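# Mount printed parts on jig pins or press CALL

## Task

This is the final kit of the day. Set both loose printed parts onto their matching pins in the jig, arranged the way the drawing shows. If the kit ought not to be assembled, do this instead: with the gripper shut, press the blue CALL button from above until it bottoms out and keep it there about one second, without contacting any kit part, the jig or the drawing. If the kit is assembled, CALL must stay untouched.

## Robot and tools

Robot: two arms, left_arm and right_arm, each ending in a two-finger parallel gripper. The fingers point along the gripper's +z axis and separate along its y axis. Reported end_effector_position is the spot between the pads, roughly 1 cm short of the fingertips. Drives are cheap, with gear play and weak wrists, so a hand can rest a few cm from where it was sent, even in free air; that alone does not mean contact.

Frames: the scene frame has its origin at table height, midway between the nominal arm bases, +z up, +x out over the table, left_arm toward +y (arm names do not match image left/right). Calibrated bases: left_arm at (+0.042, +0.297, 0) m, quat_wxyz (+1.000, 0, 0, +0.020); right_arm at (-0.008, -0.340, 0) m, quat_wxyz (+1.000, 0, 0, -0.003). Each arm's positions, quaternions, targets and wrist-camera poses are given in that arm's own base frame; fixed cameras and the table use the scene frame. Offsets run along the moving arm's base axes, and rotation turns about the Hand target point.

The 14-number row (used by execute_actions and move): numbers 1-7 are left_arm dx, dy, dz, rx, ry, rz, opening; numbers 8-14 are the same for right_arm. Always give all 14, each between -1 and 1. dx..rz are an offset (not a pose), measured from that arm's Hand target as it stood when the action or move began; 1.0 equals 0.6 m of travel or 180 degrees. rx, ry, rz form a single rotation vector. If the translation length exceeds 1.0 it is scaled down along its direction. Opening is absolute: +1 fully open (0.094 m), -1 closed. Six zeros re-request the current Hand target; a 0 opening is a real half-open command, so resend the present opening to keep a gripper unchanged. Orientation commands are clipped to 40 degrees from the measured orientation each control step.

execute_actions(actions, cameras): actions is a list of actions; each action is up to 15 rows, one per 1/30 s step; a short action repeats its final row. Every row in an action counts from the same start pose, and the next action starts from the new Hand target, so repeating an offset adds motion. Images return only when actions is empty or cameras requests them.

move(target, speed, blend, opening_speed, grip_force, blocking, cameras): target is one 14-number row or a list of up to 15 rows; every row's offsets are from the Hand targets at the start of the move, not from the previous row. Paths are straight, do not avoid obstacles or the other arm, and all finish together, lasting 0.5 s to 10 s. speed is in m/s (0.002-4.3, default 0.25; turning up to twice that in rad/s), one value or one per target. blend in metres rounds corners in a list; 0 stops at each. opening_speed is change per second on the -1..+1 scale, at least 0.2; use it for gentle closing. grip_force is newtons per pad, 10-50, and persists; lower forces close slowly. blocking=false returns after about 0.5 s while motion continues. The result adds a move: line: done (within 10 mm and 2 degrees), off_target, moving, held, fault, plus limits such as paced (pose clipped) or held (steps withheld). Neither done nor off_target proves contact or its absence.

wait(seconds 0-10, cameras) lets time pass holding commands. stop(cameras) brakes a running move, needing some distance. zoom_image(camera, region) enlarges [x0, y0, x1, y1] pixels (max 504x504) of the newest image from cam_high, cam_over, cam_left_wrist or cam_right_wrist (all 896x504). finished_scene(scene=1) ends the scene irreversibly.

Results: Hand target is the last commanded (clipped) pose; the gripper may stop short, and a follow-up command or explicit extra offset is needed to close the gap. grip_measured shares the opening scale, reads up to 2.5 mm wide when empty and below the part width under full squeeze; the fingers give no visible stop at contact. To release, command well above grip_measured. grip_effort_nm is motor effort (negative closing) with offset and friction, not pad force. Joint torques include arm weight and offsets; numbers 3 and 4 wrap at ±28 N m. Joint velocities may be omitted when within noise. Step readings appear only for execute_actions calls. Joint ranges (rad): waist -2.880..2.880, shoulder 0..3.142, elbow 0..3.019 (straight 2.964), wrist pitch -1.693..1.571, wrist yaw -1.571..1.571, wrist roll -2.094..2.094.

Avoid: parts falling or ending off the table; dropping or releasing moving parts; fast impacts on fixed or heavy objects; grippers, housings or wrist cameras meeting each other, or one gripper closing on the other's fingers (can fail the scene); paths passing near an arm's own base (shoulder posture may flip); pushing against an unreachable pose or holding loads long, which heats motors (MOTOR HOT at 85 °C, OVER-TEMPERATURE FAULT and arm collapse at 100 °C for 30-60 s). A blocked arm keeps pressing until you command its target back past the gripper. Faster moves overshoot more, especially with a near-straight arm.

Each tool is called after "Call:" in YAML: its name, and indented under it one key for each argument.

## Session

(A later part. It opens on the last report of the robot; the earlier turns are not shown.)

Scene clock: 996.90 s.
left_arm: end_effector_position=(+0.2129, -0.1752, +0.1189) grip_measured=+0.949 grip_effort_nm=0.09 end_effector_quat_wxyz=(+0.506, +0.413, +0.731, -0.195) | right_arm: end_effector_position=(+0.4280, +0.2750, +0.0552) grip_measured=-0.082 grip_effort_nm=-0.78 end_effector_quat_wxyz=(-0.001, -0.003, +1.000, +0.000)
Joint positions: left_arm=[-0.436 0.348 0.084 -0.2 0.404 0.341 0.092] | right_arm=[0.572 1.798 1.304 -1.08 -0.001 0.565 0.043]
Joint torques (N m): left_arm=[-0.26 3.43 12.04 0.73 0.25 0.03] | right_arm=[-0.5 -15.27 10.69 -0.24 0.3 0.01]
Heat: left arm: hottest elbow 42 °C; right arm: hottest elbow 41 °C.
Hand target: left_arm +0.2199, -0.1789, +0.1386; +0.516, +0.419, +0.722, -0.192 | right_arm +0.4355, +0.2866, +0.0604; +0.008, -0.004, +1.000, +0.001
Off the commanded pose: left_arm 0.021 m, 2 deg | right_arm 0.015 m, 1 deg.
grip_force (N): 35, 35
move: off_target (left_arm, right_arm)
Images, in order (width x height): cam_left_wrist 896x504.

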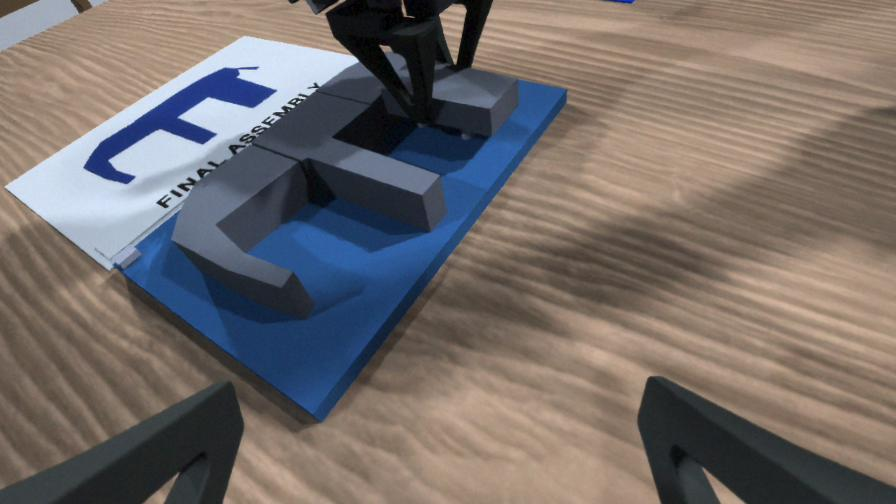

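Call:
move:
  target: [0,0,0,0,0,0,0.95,0.002,-0.012,-0.019,0,0,0,-0.9]
  speed: 0.04
  cameras: ["cam_left_wrist","cam_right_wrist"]

Call:
zoom_image:
  camera: "cam_left_wrist"
  region: [340, 20, 540, 160]

Scene clock: 1003.20 s.
left_arm: end_effector_position=(+0.2129, -0.1752, +0.1189) grip_measured=+0.949 grip_effort_nm=0.09 end_effector_quat_wxyz=(+0.506, +0.413, +0.731, -0.195) | right_arm: end_effector_position=(+0.4291, +0.2757, +0.0514) grip_measured=-0.082 grip_effort_nm=-0.78 end_effector_quat_wxyz=(-0.001, -0.003, +1.000, +0.000)
Joint positions: left_arm=[-0.436 0.348 0.084 -0.2 0.404 0.341 0.092] | right_arm=[0.572 1.805 1.304 -1.072 -0.001 0.565 0.043]
Joint torques (N m): left_arm=[-0.56 3.84 12.29 0.85 0.2 0] | right_arm=[-1.44 -15.38 8.59 0.51 0.29 -0.12]
Heat: left arm: hottest elbow 42 °C; right arm: hottest elbow 41 °C.
Hand target: left_arm +0.2199, -0.1789, +0.1386; +0.516, +0.419, +0.722, -0.192 | right_arm +0.4367, +0.2794, +0.0490; +0.008, -0.004, +1.000, +0.001
Off the commanded pose: left_arm 0.021 m, 2 deg | right_arm 0.009 m, 1 deg.
grip_force (N): 35, 35
move: off_target (left_arm)
Images, in order (width x height): cam_left_wrist 896x504, cam_right_wrist 896x504.

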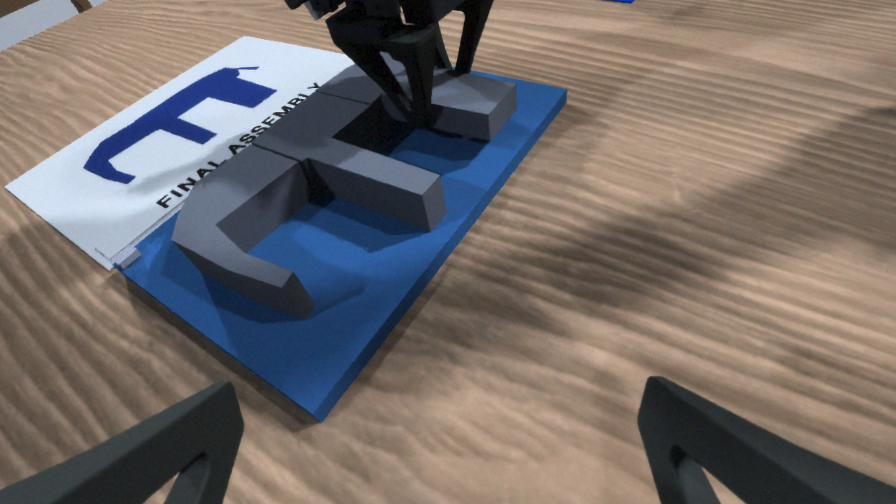

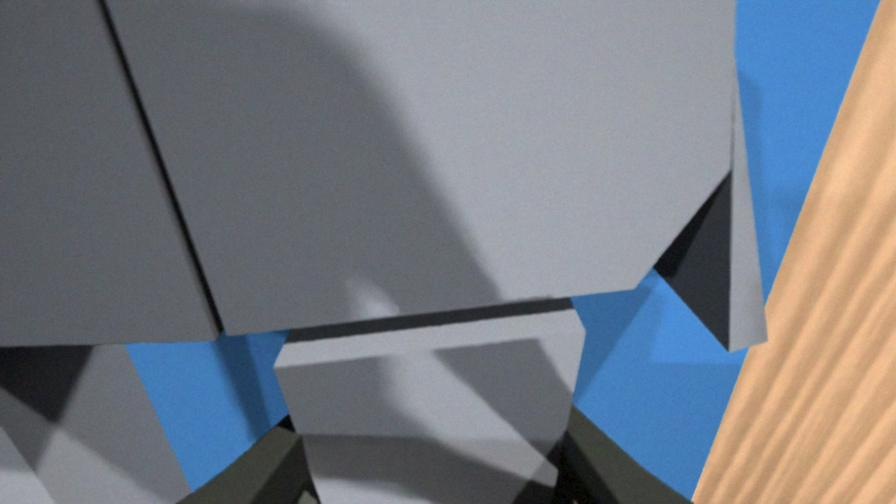

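Scaled by 2.520 from the camera's 896x504 image, which has a finer 1280x720 frame.

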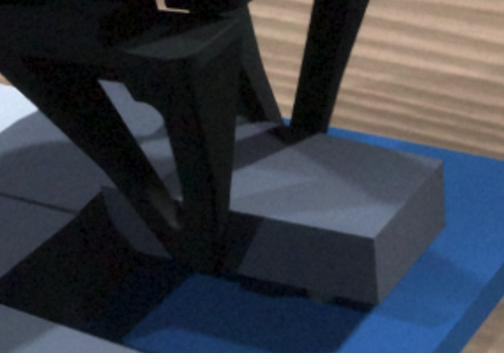

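Call:
move:
  target: [0,0,0,0,0,0,0.95,0.001,0,-0.014,0,0,0,-0.9]
  speed: 0.03
  cameras: ["cam_left_wrist","cam_right_wrist"]

Call:
zoom_image:
  camera: "cam_left_wrist"
  region: [340, 20, 540, 160]

Scene clock: 1013.97 s.
left_arm: end_effector_position=(+0.2129, -0.1752, +0.1189) grip_measured=+0.949 grip_effort_nm=0.09 end_effector_quat_wxyz=(+0.506, +0.413, +0.731, -0.195) | right_arm: end_effector_position=(+0.4320, +0.2775, +0.0469) grip_measured=-0.082 grip_effort_nm=-0.78 end_effector_quat_wxyz=(+0.002, -0.003, +1.000, +0.002)
Joint positions: left_arm=[-0.436 0.348 0.084 -0.2 0.404 0.341 0.092] | right_arm=[0.572 1.814 1.304 -1.055 -0.001 0.565 0.043]
Joint torques (N m): left_arm=[-0.21 3.19 11.95 0.81 0.16 0.02] | right_arm=[-1.49 -15.21 7.84 0.64 0.29 -0.12]
Heat: left arm: hottest elbow 42 °C; right arm: hottest elbow 41 °C.
Hand target: left_arm +0.2199, -0.1789, +0.1386; +0.516, +0.419, +0.722, -0.192 | right_arm +0.4373, +0.2794, +0.0406; +0.008, -0.004, +1.000, +0.001
Off the commanded pose: left_arm 0.021 m, 2 deg | right_arm 0.008 m, 1 deg.
grip_force (N): 35, 35
move: off_target (left_arm)
Images, in order (width x height): cam_left_wrist 896x504, cam_right_wrist 896x504.

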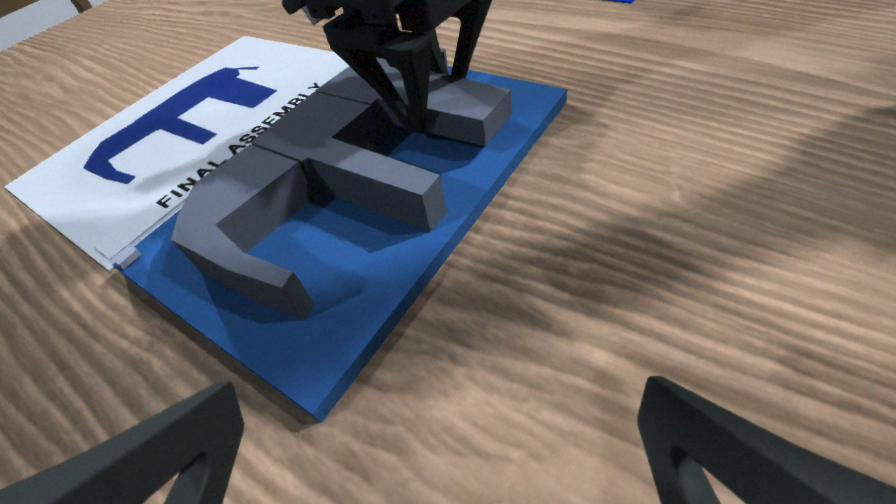

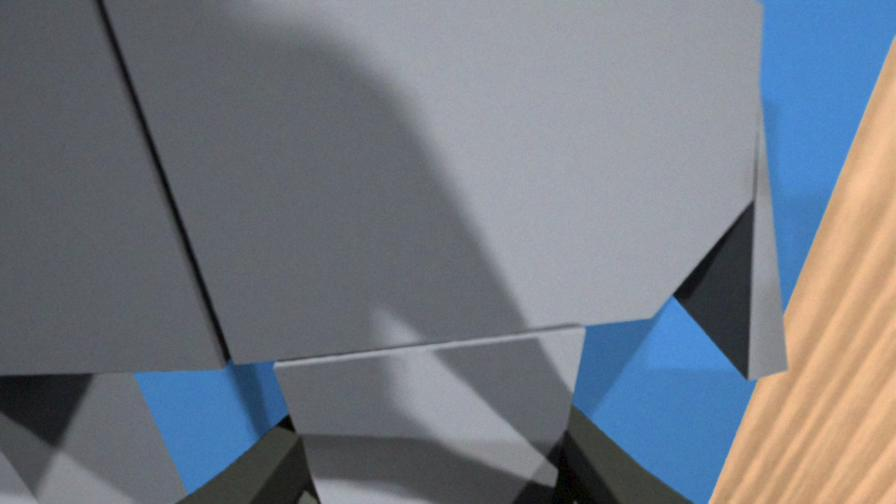

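Scaled by 2.520 from the camera's 896x504 image, which has a finer 1280x720 frame.

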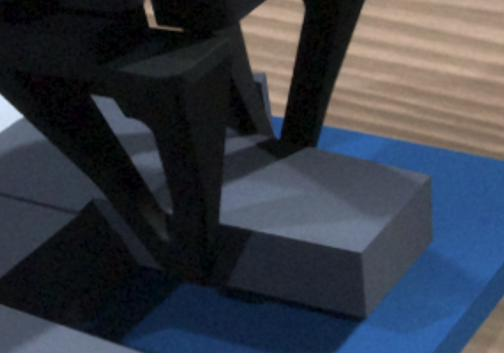

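Call:
move:
  target: [0,0,0,0,0,0,0.95,-0.003,-0.003,-0.008,0,0,-0.006,-0.9]
  speed: 0.03
  cameras: ["cam_left_wrist","cam_right_wrist"]

Call:
zoom_image:
  camera: "cam_left_wrist"
  region: [340, 20, 540, 160]

Scene clock: 1020.90 s.
left_arm: end_effector_position=(+0.2129, -0.1752, +0.1189) grip_measured=+0.949 grip_effort_nm=0.09 end_effector_quat_wxyz=(+0.506, +0.413, +0.731, -0.195) | right_arm: end_effector_position=(+0.4323, +0.2777, +0.0467) grip_measured=-0.082 grip_effort_nm=-0.78 end_effector_quat_wxyz=(+0.004, -0.002, +1.000, +0.003)
Joint positions: left_arm=[-0.436 0.348 0.084 -0.2 0.404 0.341 0.092] | right_arm=[0.572 1.813 1.301 -1.049 -0.001 0.568 0.043]
Joint torques (N m): left_arm=[0.44 3.49 12.26 0.83 0.18 0.05] | right_arm=[-1.49 -15.15 6.87 0.91 0.3 0.02]
Heat: left arm: hottest elbow 42 °C; right arm: hottest elbow 41 °C.
Hand target: left_arm +0.2199, -0.1789, +0.1386; +0.516, +0.419, +0.722, -0.192 | right_arm +0.4355, +0.2776, +0.0358; +0.008, +0.005, +1.000, +0.001
Off the commanded pose: left_arm 0.021 m, 2 deg | right_arm 0.011 m, 1 deg.
grip_force (N): 35, 35
move: off_target (left_arm, right_arm)
Images, in order (width x height): cam_left_wrist 896x504, cam_right_wrist 896x504.

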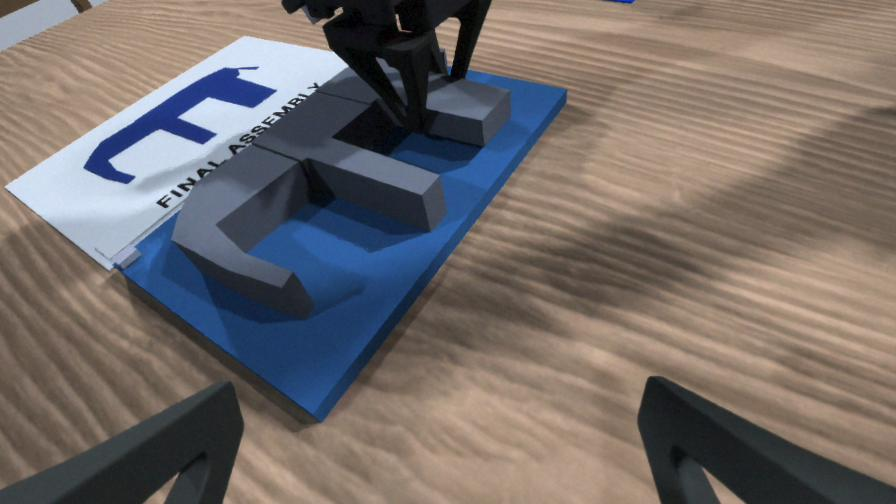

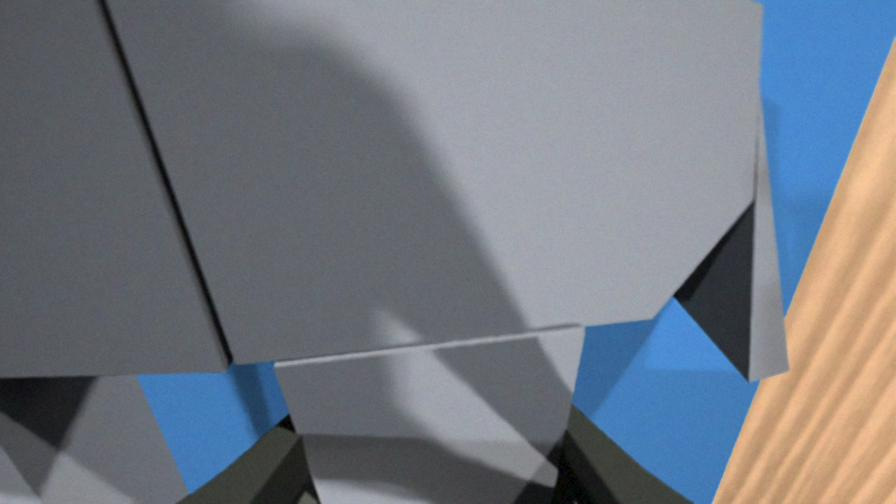

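Scaled by 2.520 from the camera's 896x504 image, which has a finer 1280x720 frame.

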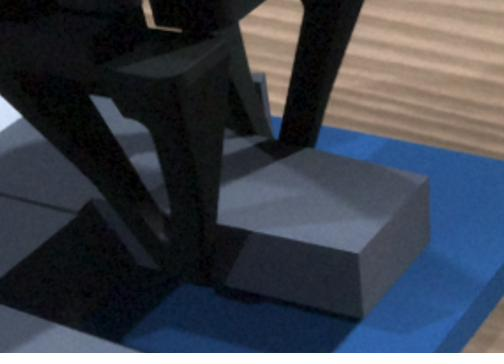

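Call:
move:
  target:
    - [0,0,0,0,0,0,0.95,-0.012,0,0.012,0,0,-0.004,-0.9]
    - [0,0,0,0,0,0,0.95,-0.012,0,-0.005,0,0,-0.004,-0.9]
  speed: 0.03
  cameras: ["cam_left_wrist","cam_right_wrist"]

Call:
zoom_image:
  camera: "cam_left_wrist"
  region: [340, 20, 540, 160]

Scene clock: 1032.87 s.
left_arm: end_effector_position=(+0.2129, -0.1752, +0.1189) grip_measured=+0.949 grip_effort_nm=0.09 end_effector_quat_wxyz=(+0.506, +0.413, +0.731, -0.195) | right_arm: end_effector_position=(+0.4311, +0.2769, +0.0446) grip_measured=-0.082 grip_effort_nm=-0.78 end_effector_quat_wxyz=(+0.006, +0.007, +1.000, +0.004)
Joint positions: left_arm=[-0.436 0.348 0.084 -0.2 0.404 0.341 0.092] | right_arm=[0.572 1.81 1.29 -1.037 -0.001 0.586 0.043]
Joint torques (N m): left_arm=[-0.62 4.25 12.01 1.01 0.17 -0.06] | right_arm=[-1.03 -15.56 5.75 0.91 0.32 0.03]
Heat: left arm: hottest elbow 43 °C; right arm: hottest elbow 40 °C.
Hand target: left_arm +0.2199, -0.1789, +0.1386; +0.516, +0.419, +0.722, -0.192 | right_arm +0.4283, +0.2776, +0.0328; +0.008, +0.012, +1.000, +0.001
Off the commanded pose: left_arm 0.021 m, 2 deg | right_arm 0.012 m, 1 deg.
grip_force (N): 35, 35
move: off_target (left_arm, right_arm)
Images, in order (width x height): cam_left_wrist 896x504, cam_right_wrist 896x504.

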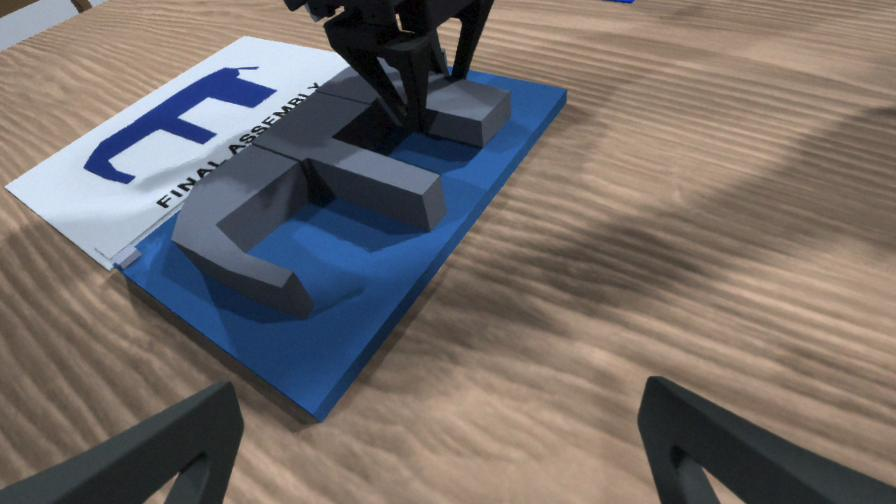

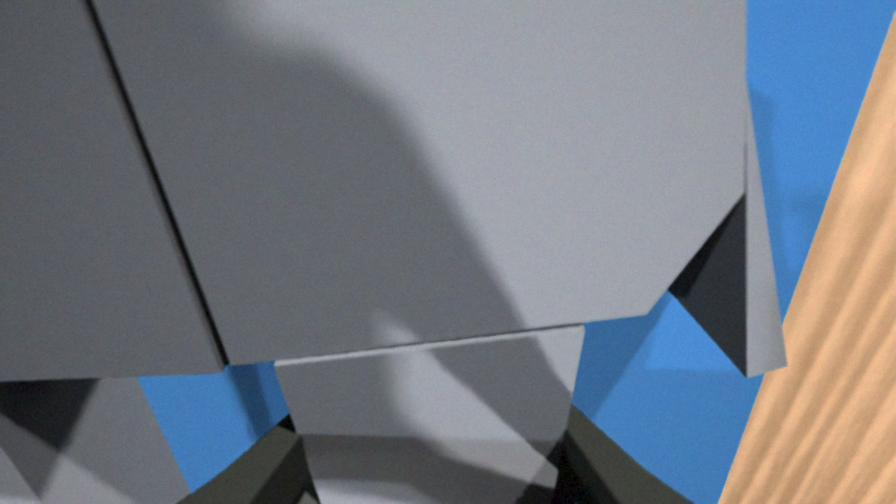

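Scaled by 2.520 from the camera's 896x504 image, which has a finer 1280x720 frame.

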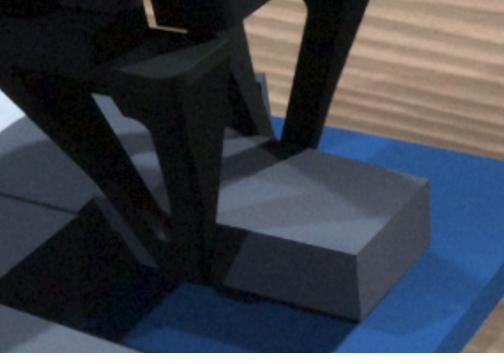

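Call:
move:
  target:
    - [0,0,0,0,0,0,0.95,-0.008,0,-0.012,0,0,0,-0.9]
    - [0,0,0,0,0,0,0.95,-0.008,0.008,-0.012,0,0,0.004,-0.9]
    - [0,0,0,0,0,0,0.95,-0.008,-0.008,-0.012,0,0,-0.004,-0.9]
    - [0,0,0,0,0,0,0.95,-0.008,0,-0.012,0,0,0,-0.9]
  speed: 0.03
  cameras: ["cam_left_wrist","cam_right_wrist"]

Call:
zoom_image:
  camera: "cam_left_wrist"
  region: [340, 20, 540, 160]

Scene clock: 1042.53 s.
left_arm: end_effector_position=(+0.2129, -0.1752, +0.1189) grip_measured=+0.949 grip_effort_nm=0.09 end_effector_quat_wxyz=(+0.506, +0.413, +0.731, -0.195) | right_arm: end_effector_position=(+0.4307, +0.2767, +0.0451) grip_measured=-0.082 grip_effort_nm=-0.78 end_effector_quat_wxyz=(+0.016, +0.013, +1.000, +0.011)
Joint positions: left_arm=[-0.436 0.348 0.084 -0.2 0.404 0.341 0.092] | right_arm=[0.572 1.794 1.268 -1.006 -0.001 0.597 0.043]
Joint torques (N m): left_arm=[-0.32 3.6 11.95 0.59 0.19 0.14] | right_arm=[-0.67 -14.1 5.83 0.62 0.32 -0.02]
Heat: left arm: hottest elbow 43 °C; right arm: hottest elbow 39 °C.
Hand target: left_arm +0.2199, -0.1789, +0.1386; +0.516, +0.419, +0.722, -0.192 | right_arm +0.4235, +0.2776, +0.0256; +0.008, +0.012, +1.000, +0.001
Off the commanded pose: left_arm 0.021 m, 2 deg | right_arm 0.021 m, 1 deg.
grip_force (N): 35, 35
move: off_target (left_arm, right_arm)
Images, in order (width x height): cam_left_wrist 896x504, cam_right_wrist 896x504.

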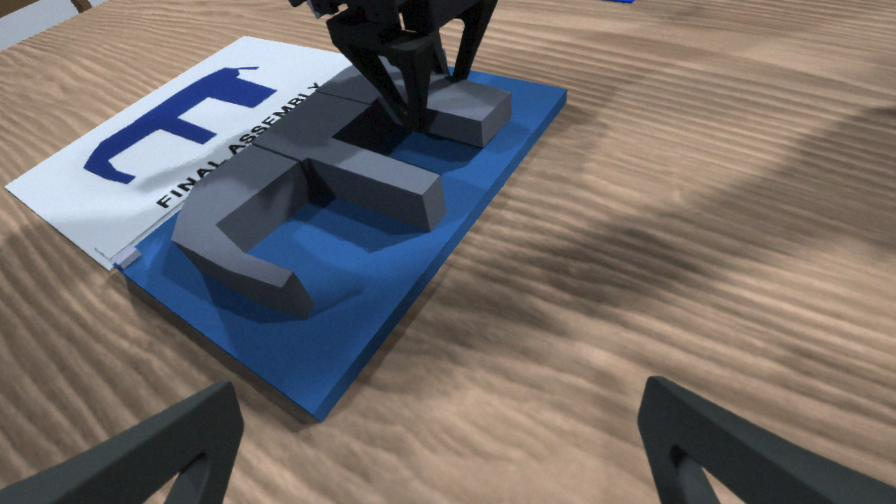

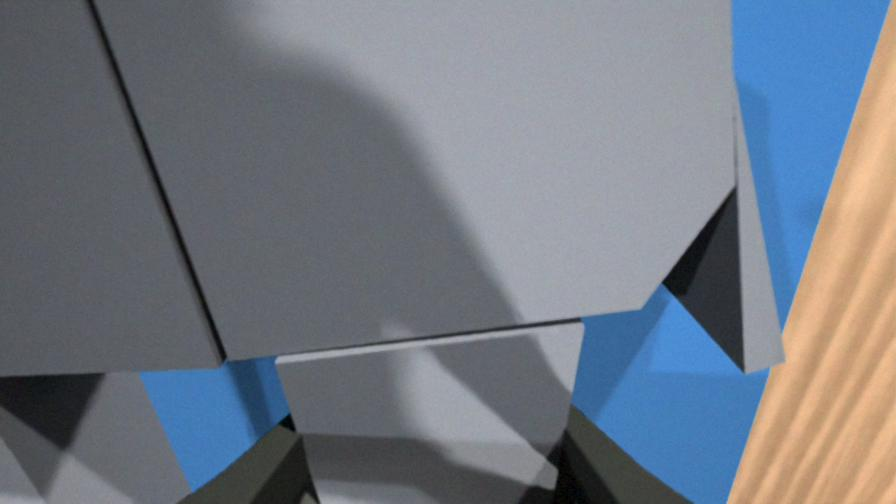

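Scaled by 2.520 from the camera's 896x504 image, which has a finer 1280x720 frame.

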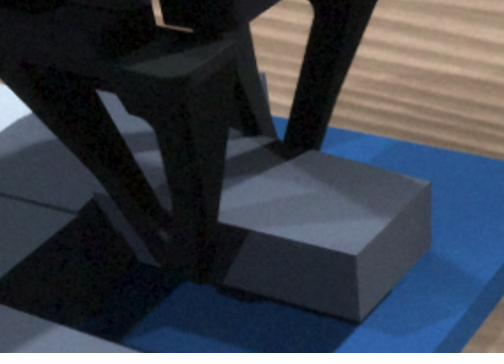

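Call:
move:
  target: [0,0,0,0,0,0,0.95,0.008,-0.001,0.004,-0.008,0.011,0,-0.9]
  speed: 0.04

Call:
move:
  target: [0,0,0,0,0,0,0.95,0.002,0,-0.016,0,0,0,-0.9]
  speed: 0.04
  cameras: ["cam_left_wrist","cam_right_wrist"]

Call:
zoom_image:
  camera: "cam_left_wrist"
  region: [340, 20, 540, 160]

Scene clock: 1052.37 s.
left_arm: end_effector_position=(+0.2129, -0.1752, +0.1189) grip_measured=+0.949 grip_effort_nm=0.09 end_effector_quat_wxyz=(+0.506, +0.413, +0.731, -0.195) | right_arm: end_effector_position=(+0.4255, +0.2736, +0.0348) grip_measured=-0.083 grip_effort_nm=-0.78 end_effector_quat_wxyz=(-0.001, +0.016, +1.000, -0.002)
Joint positions: left_arm=[-0.436 0.348 0.084 -0.2 0.404 0.341 0.092] | right_arm=[0.573 1.817 1.271 -1.028 0.002 0.605 0.043]
Joint torques (N m): left_arm=[-0.26 3.66 11.79 0.76 0.16 0.07] | right_arm=[-1.03 -13.57 9.84 -0.47 0.26 -0.07]
Heat: left arm: hottest elbow 43 °C; right arm: hottest elbow 38 °C.
Hand target: left_arm +0.2199, -0.1789, +0.1386; +0.516, +0.419, +0.722, -0.192 | right_arm +0.4283, +0.2770, +0.0280; -0.009, +0.011, +1.000, -0.012
Off the commanded pose: left_arm 0.021 m, 2 deg | right_arm 0.008 m, 2 deg.
grip_force (N): 35, 35
move: off_target (left_arm)

Scene clock: 1053.37 s.
left_arm: end_effector_position=(+0.2129, -0.1752, +0.1189) grip_measured=+0.949 grip_effort_nm=0.09 end_effector_quat_wxyz=(+0.506, +0.413, +0.731, -0.195) | right_arm: end_effector_position=(+0.4250, +0.2733, +0.0341) grip_measured=-0.083 grip_effort_nm=-0.78 end_effector_quat_wxyz=(-0.002, +0.016, +1.000, -0.003)
Joint positions: left_arm=[-0.436 0.348 0.084 -0.2 0.404 0.341 0.092] | right_arm=[0.573 1.819 1.271 -1.029 0.002 0.605 0.043]
Joint torques (N m): left_arm=[0.03 3.72 11.96 0.76 0.17 0.06] | right_arm=[-1.2 -12.34 9.18 0.2 0.26 -0.09]
Heat: left arm: hottest elbow 43 °C; right arm: hottest elbow 38 °C.
Hand target: left_arm +0.2199, -0.1789, +0.1386; +0.516, +0.419, +0.722, -0.192 | right_arm +0.4295, +0.2770, +0.0184; -0.009, +0.011, +1.000, -0.012
Off the commanded pose: left_arm 0.021 m, 2 deg | right_arm 0.017 m, 1 deg.
grip_force (N): 35, 35
move: off_target (left_arm, right_arm)
Images, in order (width x height): cam_left_wrist 896x504, cam_right_wrist 896x504.

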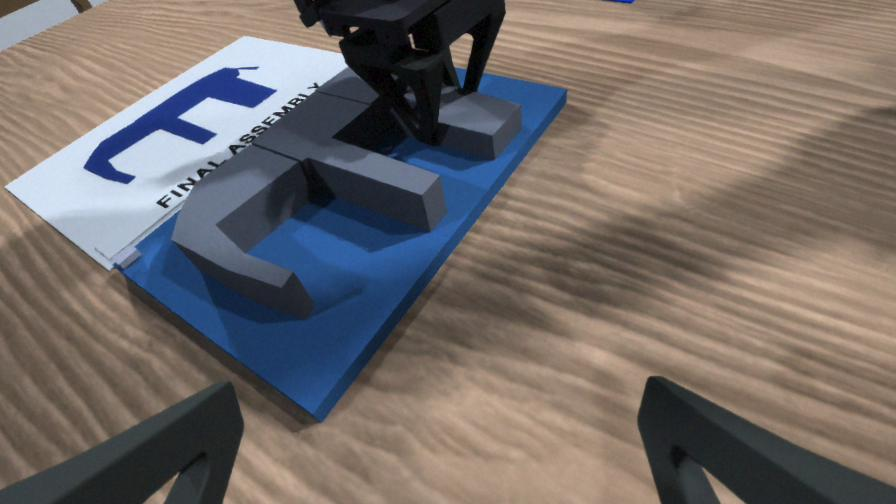

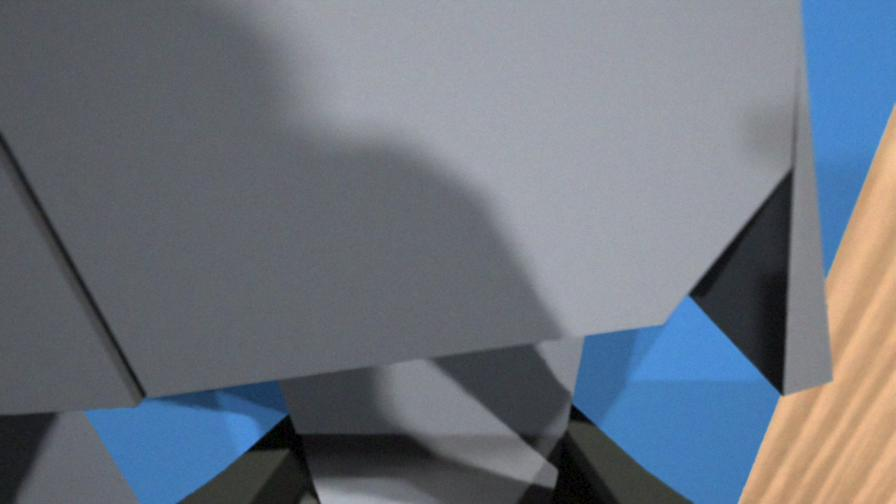

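Scaled by 2.520 from the camera's 896x504 image, which has a finer 1280x720 frame.

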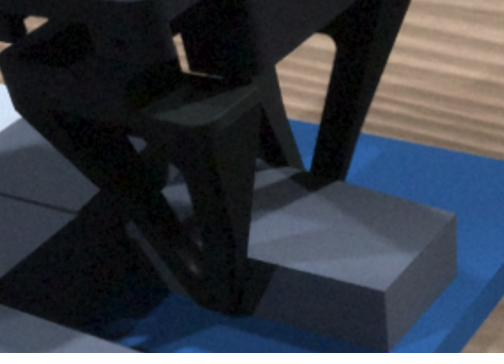

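Call:
move:
  target: [0,0,0,0,0,0,0.95,-0.005,-0.004,0.02,0,0,0,-0.9]
  speed: 0.05
  cameras: ["cam_left_wrist"]

Call:
zoom_image:
  camera: "cam_left_wrist"
  region: [340, 20, 540, 160]

Scene clock: 1058.73 s.
left_arm: end_effector_position=(+0.2129, -0.1752, +0.1189) grip_measured=+0.949 grip_effort_nm=0.09 end_effector_quat_wxyz=(+0.506, +0.413, +0.731, -0.195) | right_arm: end_effector_position=(+0.4250, +0.2733, +0.0341) grip_measured=-0.083 grip_effort_nm=-0.78 end_effector_quat_wxyz=(-0.002, +0.016, +1.000, -0.003)
Joint positions: left_arm=[-0.436 0.348 0.084 -0.2 0.404 0.341 0.092] | right_arm=[0.573 1.819 1.271 -1.029 0.002 0.605 0.043]
Joint torques (N m): left_arm=[-0.56 3.9 12.31 0.65 0.17 0.04] | right_arm=[-1.26 -14.39 9.29 -0.53 0.26 -0.09]
Heat: left arm: hottest elbow 43 °C; right arm: hottest elbow 39 °C.
Hand target: left_arm +0.2199, -0.1789, +0.1386; +0.516, +0.419, +0.722, -0.192 | right_arm +0.4265, +0.2746, +0.0304; -0.009, +0.011, +1.000, -0.012
Off the commanded pose: left_arm 0.021 m, 2 deg | right_arm 0.004 m, 1 deg.
grip_force (N): 35, 35
move: off_target (left_arm)
Images, in order (width x height): cam_left_wrist 896x504.

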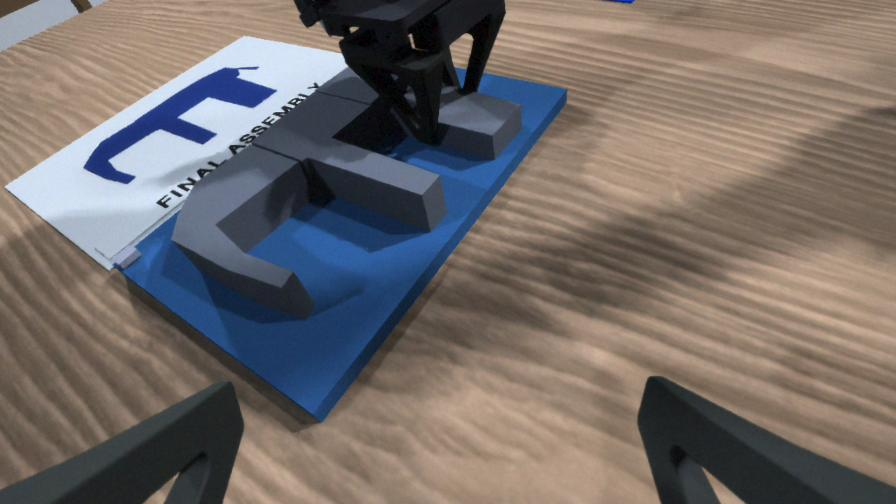

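Scaled by 2.520 from the camera's 896x504 image, which has a finer 1280x720 frame.

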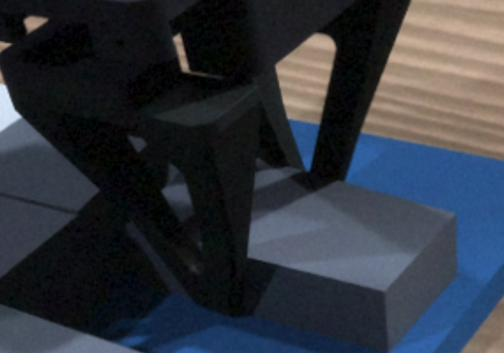

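Call:
move:
  target: [0,0,0,0,0,0,0.95,0,0,0.005,0,0,0,0.3]
  opening_speed: 1
  speed: 0.05

Call:
move:
  target:
    - [0,0,0,0,0,0,0.95,0,0,0.17,0,0,0,0.3]
    - [0,0,0,0,0,0,0.95,-0.1,-0.35,0.2,0,0,0,0.3]
  speed: 0.2
  blend: 0.03
  cameras: ["cam_over","cam_left_wrist","cam_high"]

Call:
zoom_image:
  camera: "cam_left_wrist"
  region: [290, 20, 540, 180]

Call:
zoom_image:
  camera: "cam_over"
  region: [370, 230, 570, 400]

Scene clock: 1068.17 s.
left_arm: end_effector_position=(+0.2129, -0.1752, +0.1189) grip_measured=+0.949 grip_effort_nm=0.09 end_effector_quat_wxyz=(+0.506, +0.413, +0.731, -0.195) | right_arm: end_effector_position=(+0.4230, +0.2673, +0.0342) grip_measured=+0.298 grip_effort_nm=0.09 end_effector_quat_wxyz=(-0.006, +0.018, +1.000, -0.014)
Joint positions: left_arm=[-0.436 0.348 0.084 -0.2 0.404 0.341 0.092] | right_arm=[0.57 1.819 1.271 -1.049 0.016 0.606 0.061]
Joint torques (N m): left_arm=[-0.5 3.49 12.11 0.7 0.2 0.07] | right_arm=[-1.08 -14.8 9.55 -0.42 0.1 -0.09]
Heat: left arm: hottest elbow 43 °C; right arm: hottest elbow 40 °C.
Hand target: left_arm +0.2199, -0.1789, +0.1386; +0.516, +0.419, +0.722, -0.192 | right_arm +0.4265, +0.2746, +0.0334; -0.009, +0.011, +1.000, -0.012
Off the commanded pose: left_arm 0.021 m, 2 deg | right_arm 0.008 m, 1 deg.
grip_force (N): 35, 35
move: off_target (left_arm)

Scene clock: 1070.93 s.
left_arm: end_effector_position=(+0.2129, -0.1752, +0.1189) grip_measured=+0.949 grip_effort_nm=0.09 end_effector_quat_wxyz=(+0.506, +0.413, +0.731, -0.195) | right_arm: end_effector_position=(+0.3698, +0.0671, +0.1449) grip_measured=+0.299 grip_effort_nm=0.05 end_effector_quat_wxyz=(-0.018, +0.016, +1.000, -0.012)
Joint positions: left_arm=[-0.436 0.348 0.084 -0.2 0.404 0.341 0.092] | right_arm=[0.188 1.399 1.072 -1.284 0.016 0.221 0.061]
Joint torques (N m): left_arm=[-0.21 3.72 12.29 0.66 0.15 0.09] | right_arm=[-1.73 -12.45 7.91 -0.42 0.12 -0.14]
Heat: left arm: hottest elbow 43 °C; right arm: hottest elbow 40 °C.
Hand target: left_arm +0.2199, -0.1789, +0.1386; +0.516, +0.419, +0.722, -0.192 | right_arm +0.3665, +0.0646, +0.1534; -0.009, +0.011, +1.000, -0.012
Off the commanded pose: left_arm 0.021 m, 2 deg | right_arm 0.009 m, 1 deg.
grip_force (N): 35, 35
move: off_target (left_arm)
Images, in order (width x height): cam_high 896x504, cam_over 896x504, cam_left_wrist 896x504.

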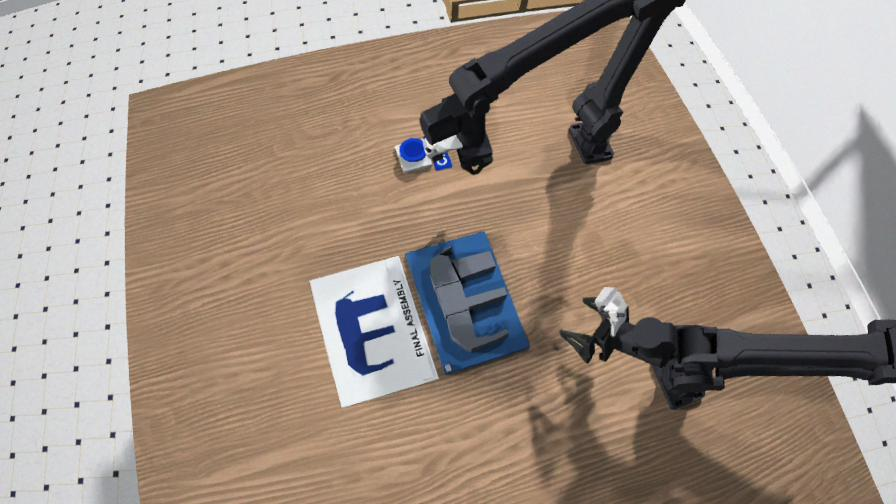

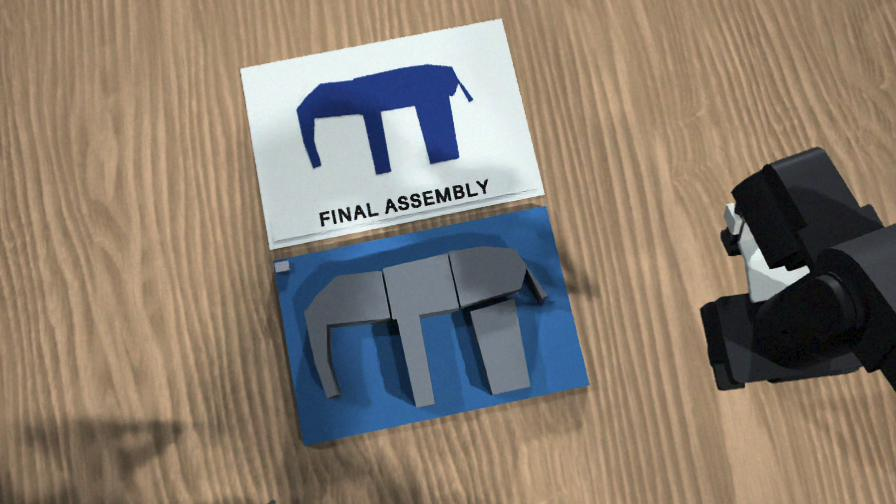

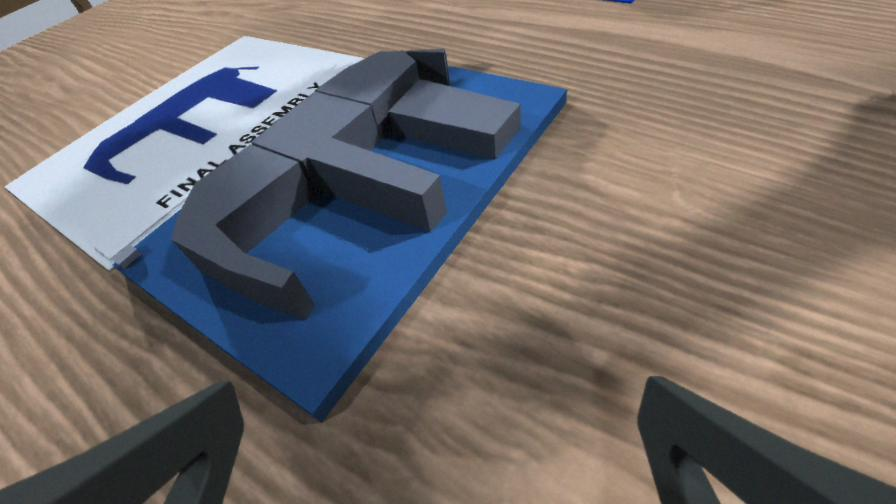

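Scaled by 2.016 from the camera's 896x504 image, which has a finer 1280x720 frame.

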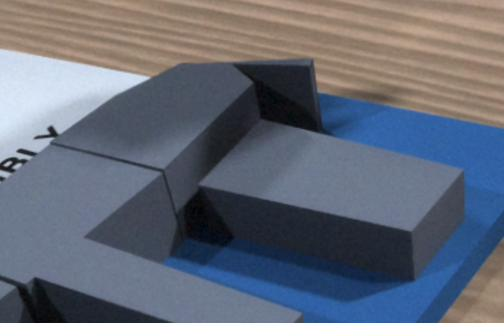

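Scaled by 2.520 from the camera's 896x504 image, which has a finer 1280x720 frame.

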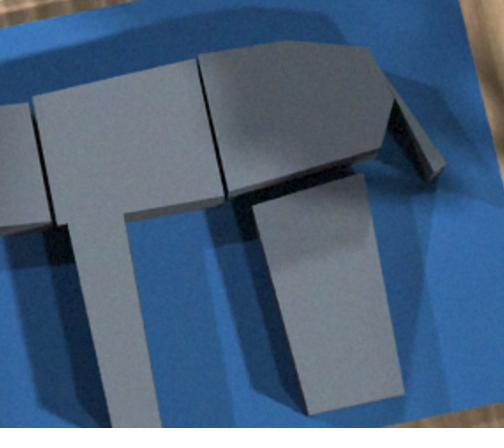

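Call:
finished_scene:

The scene is finished: the task was done.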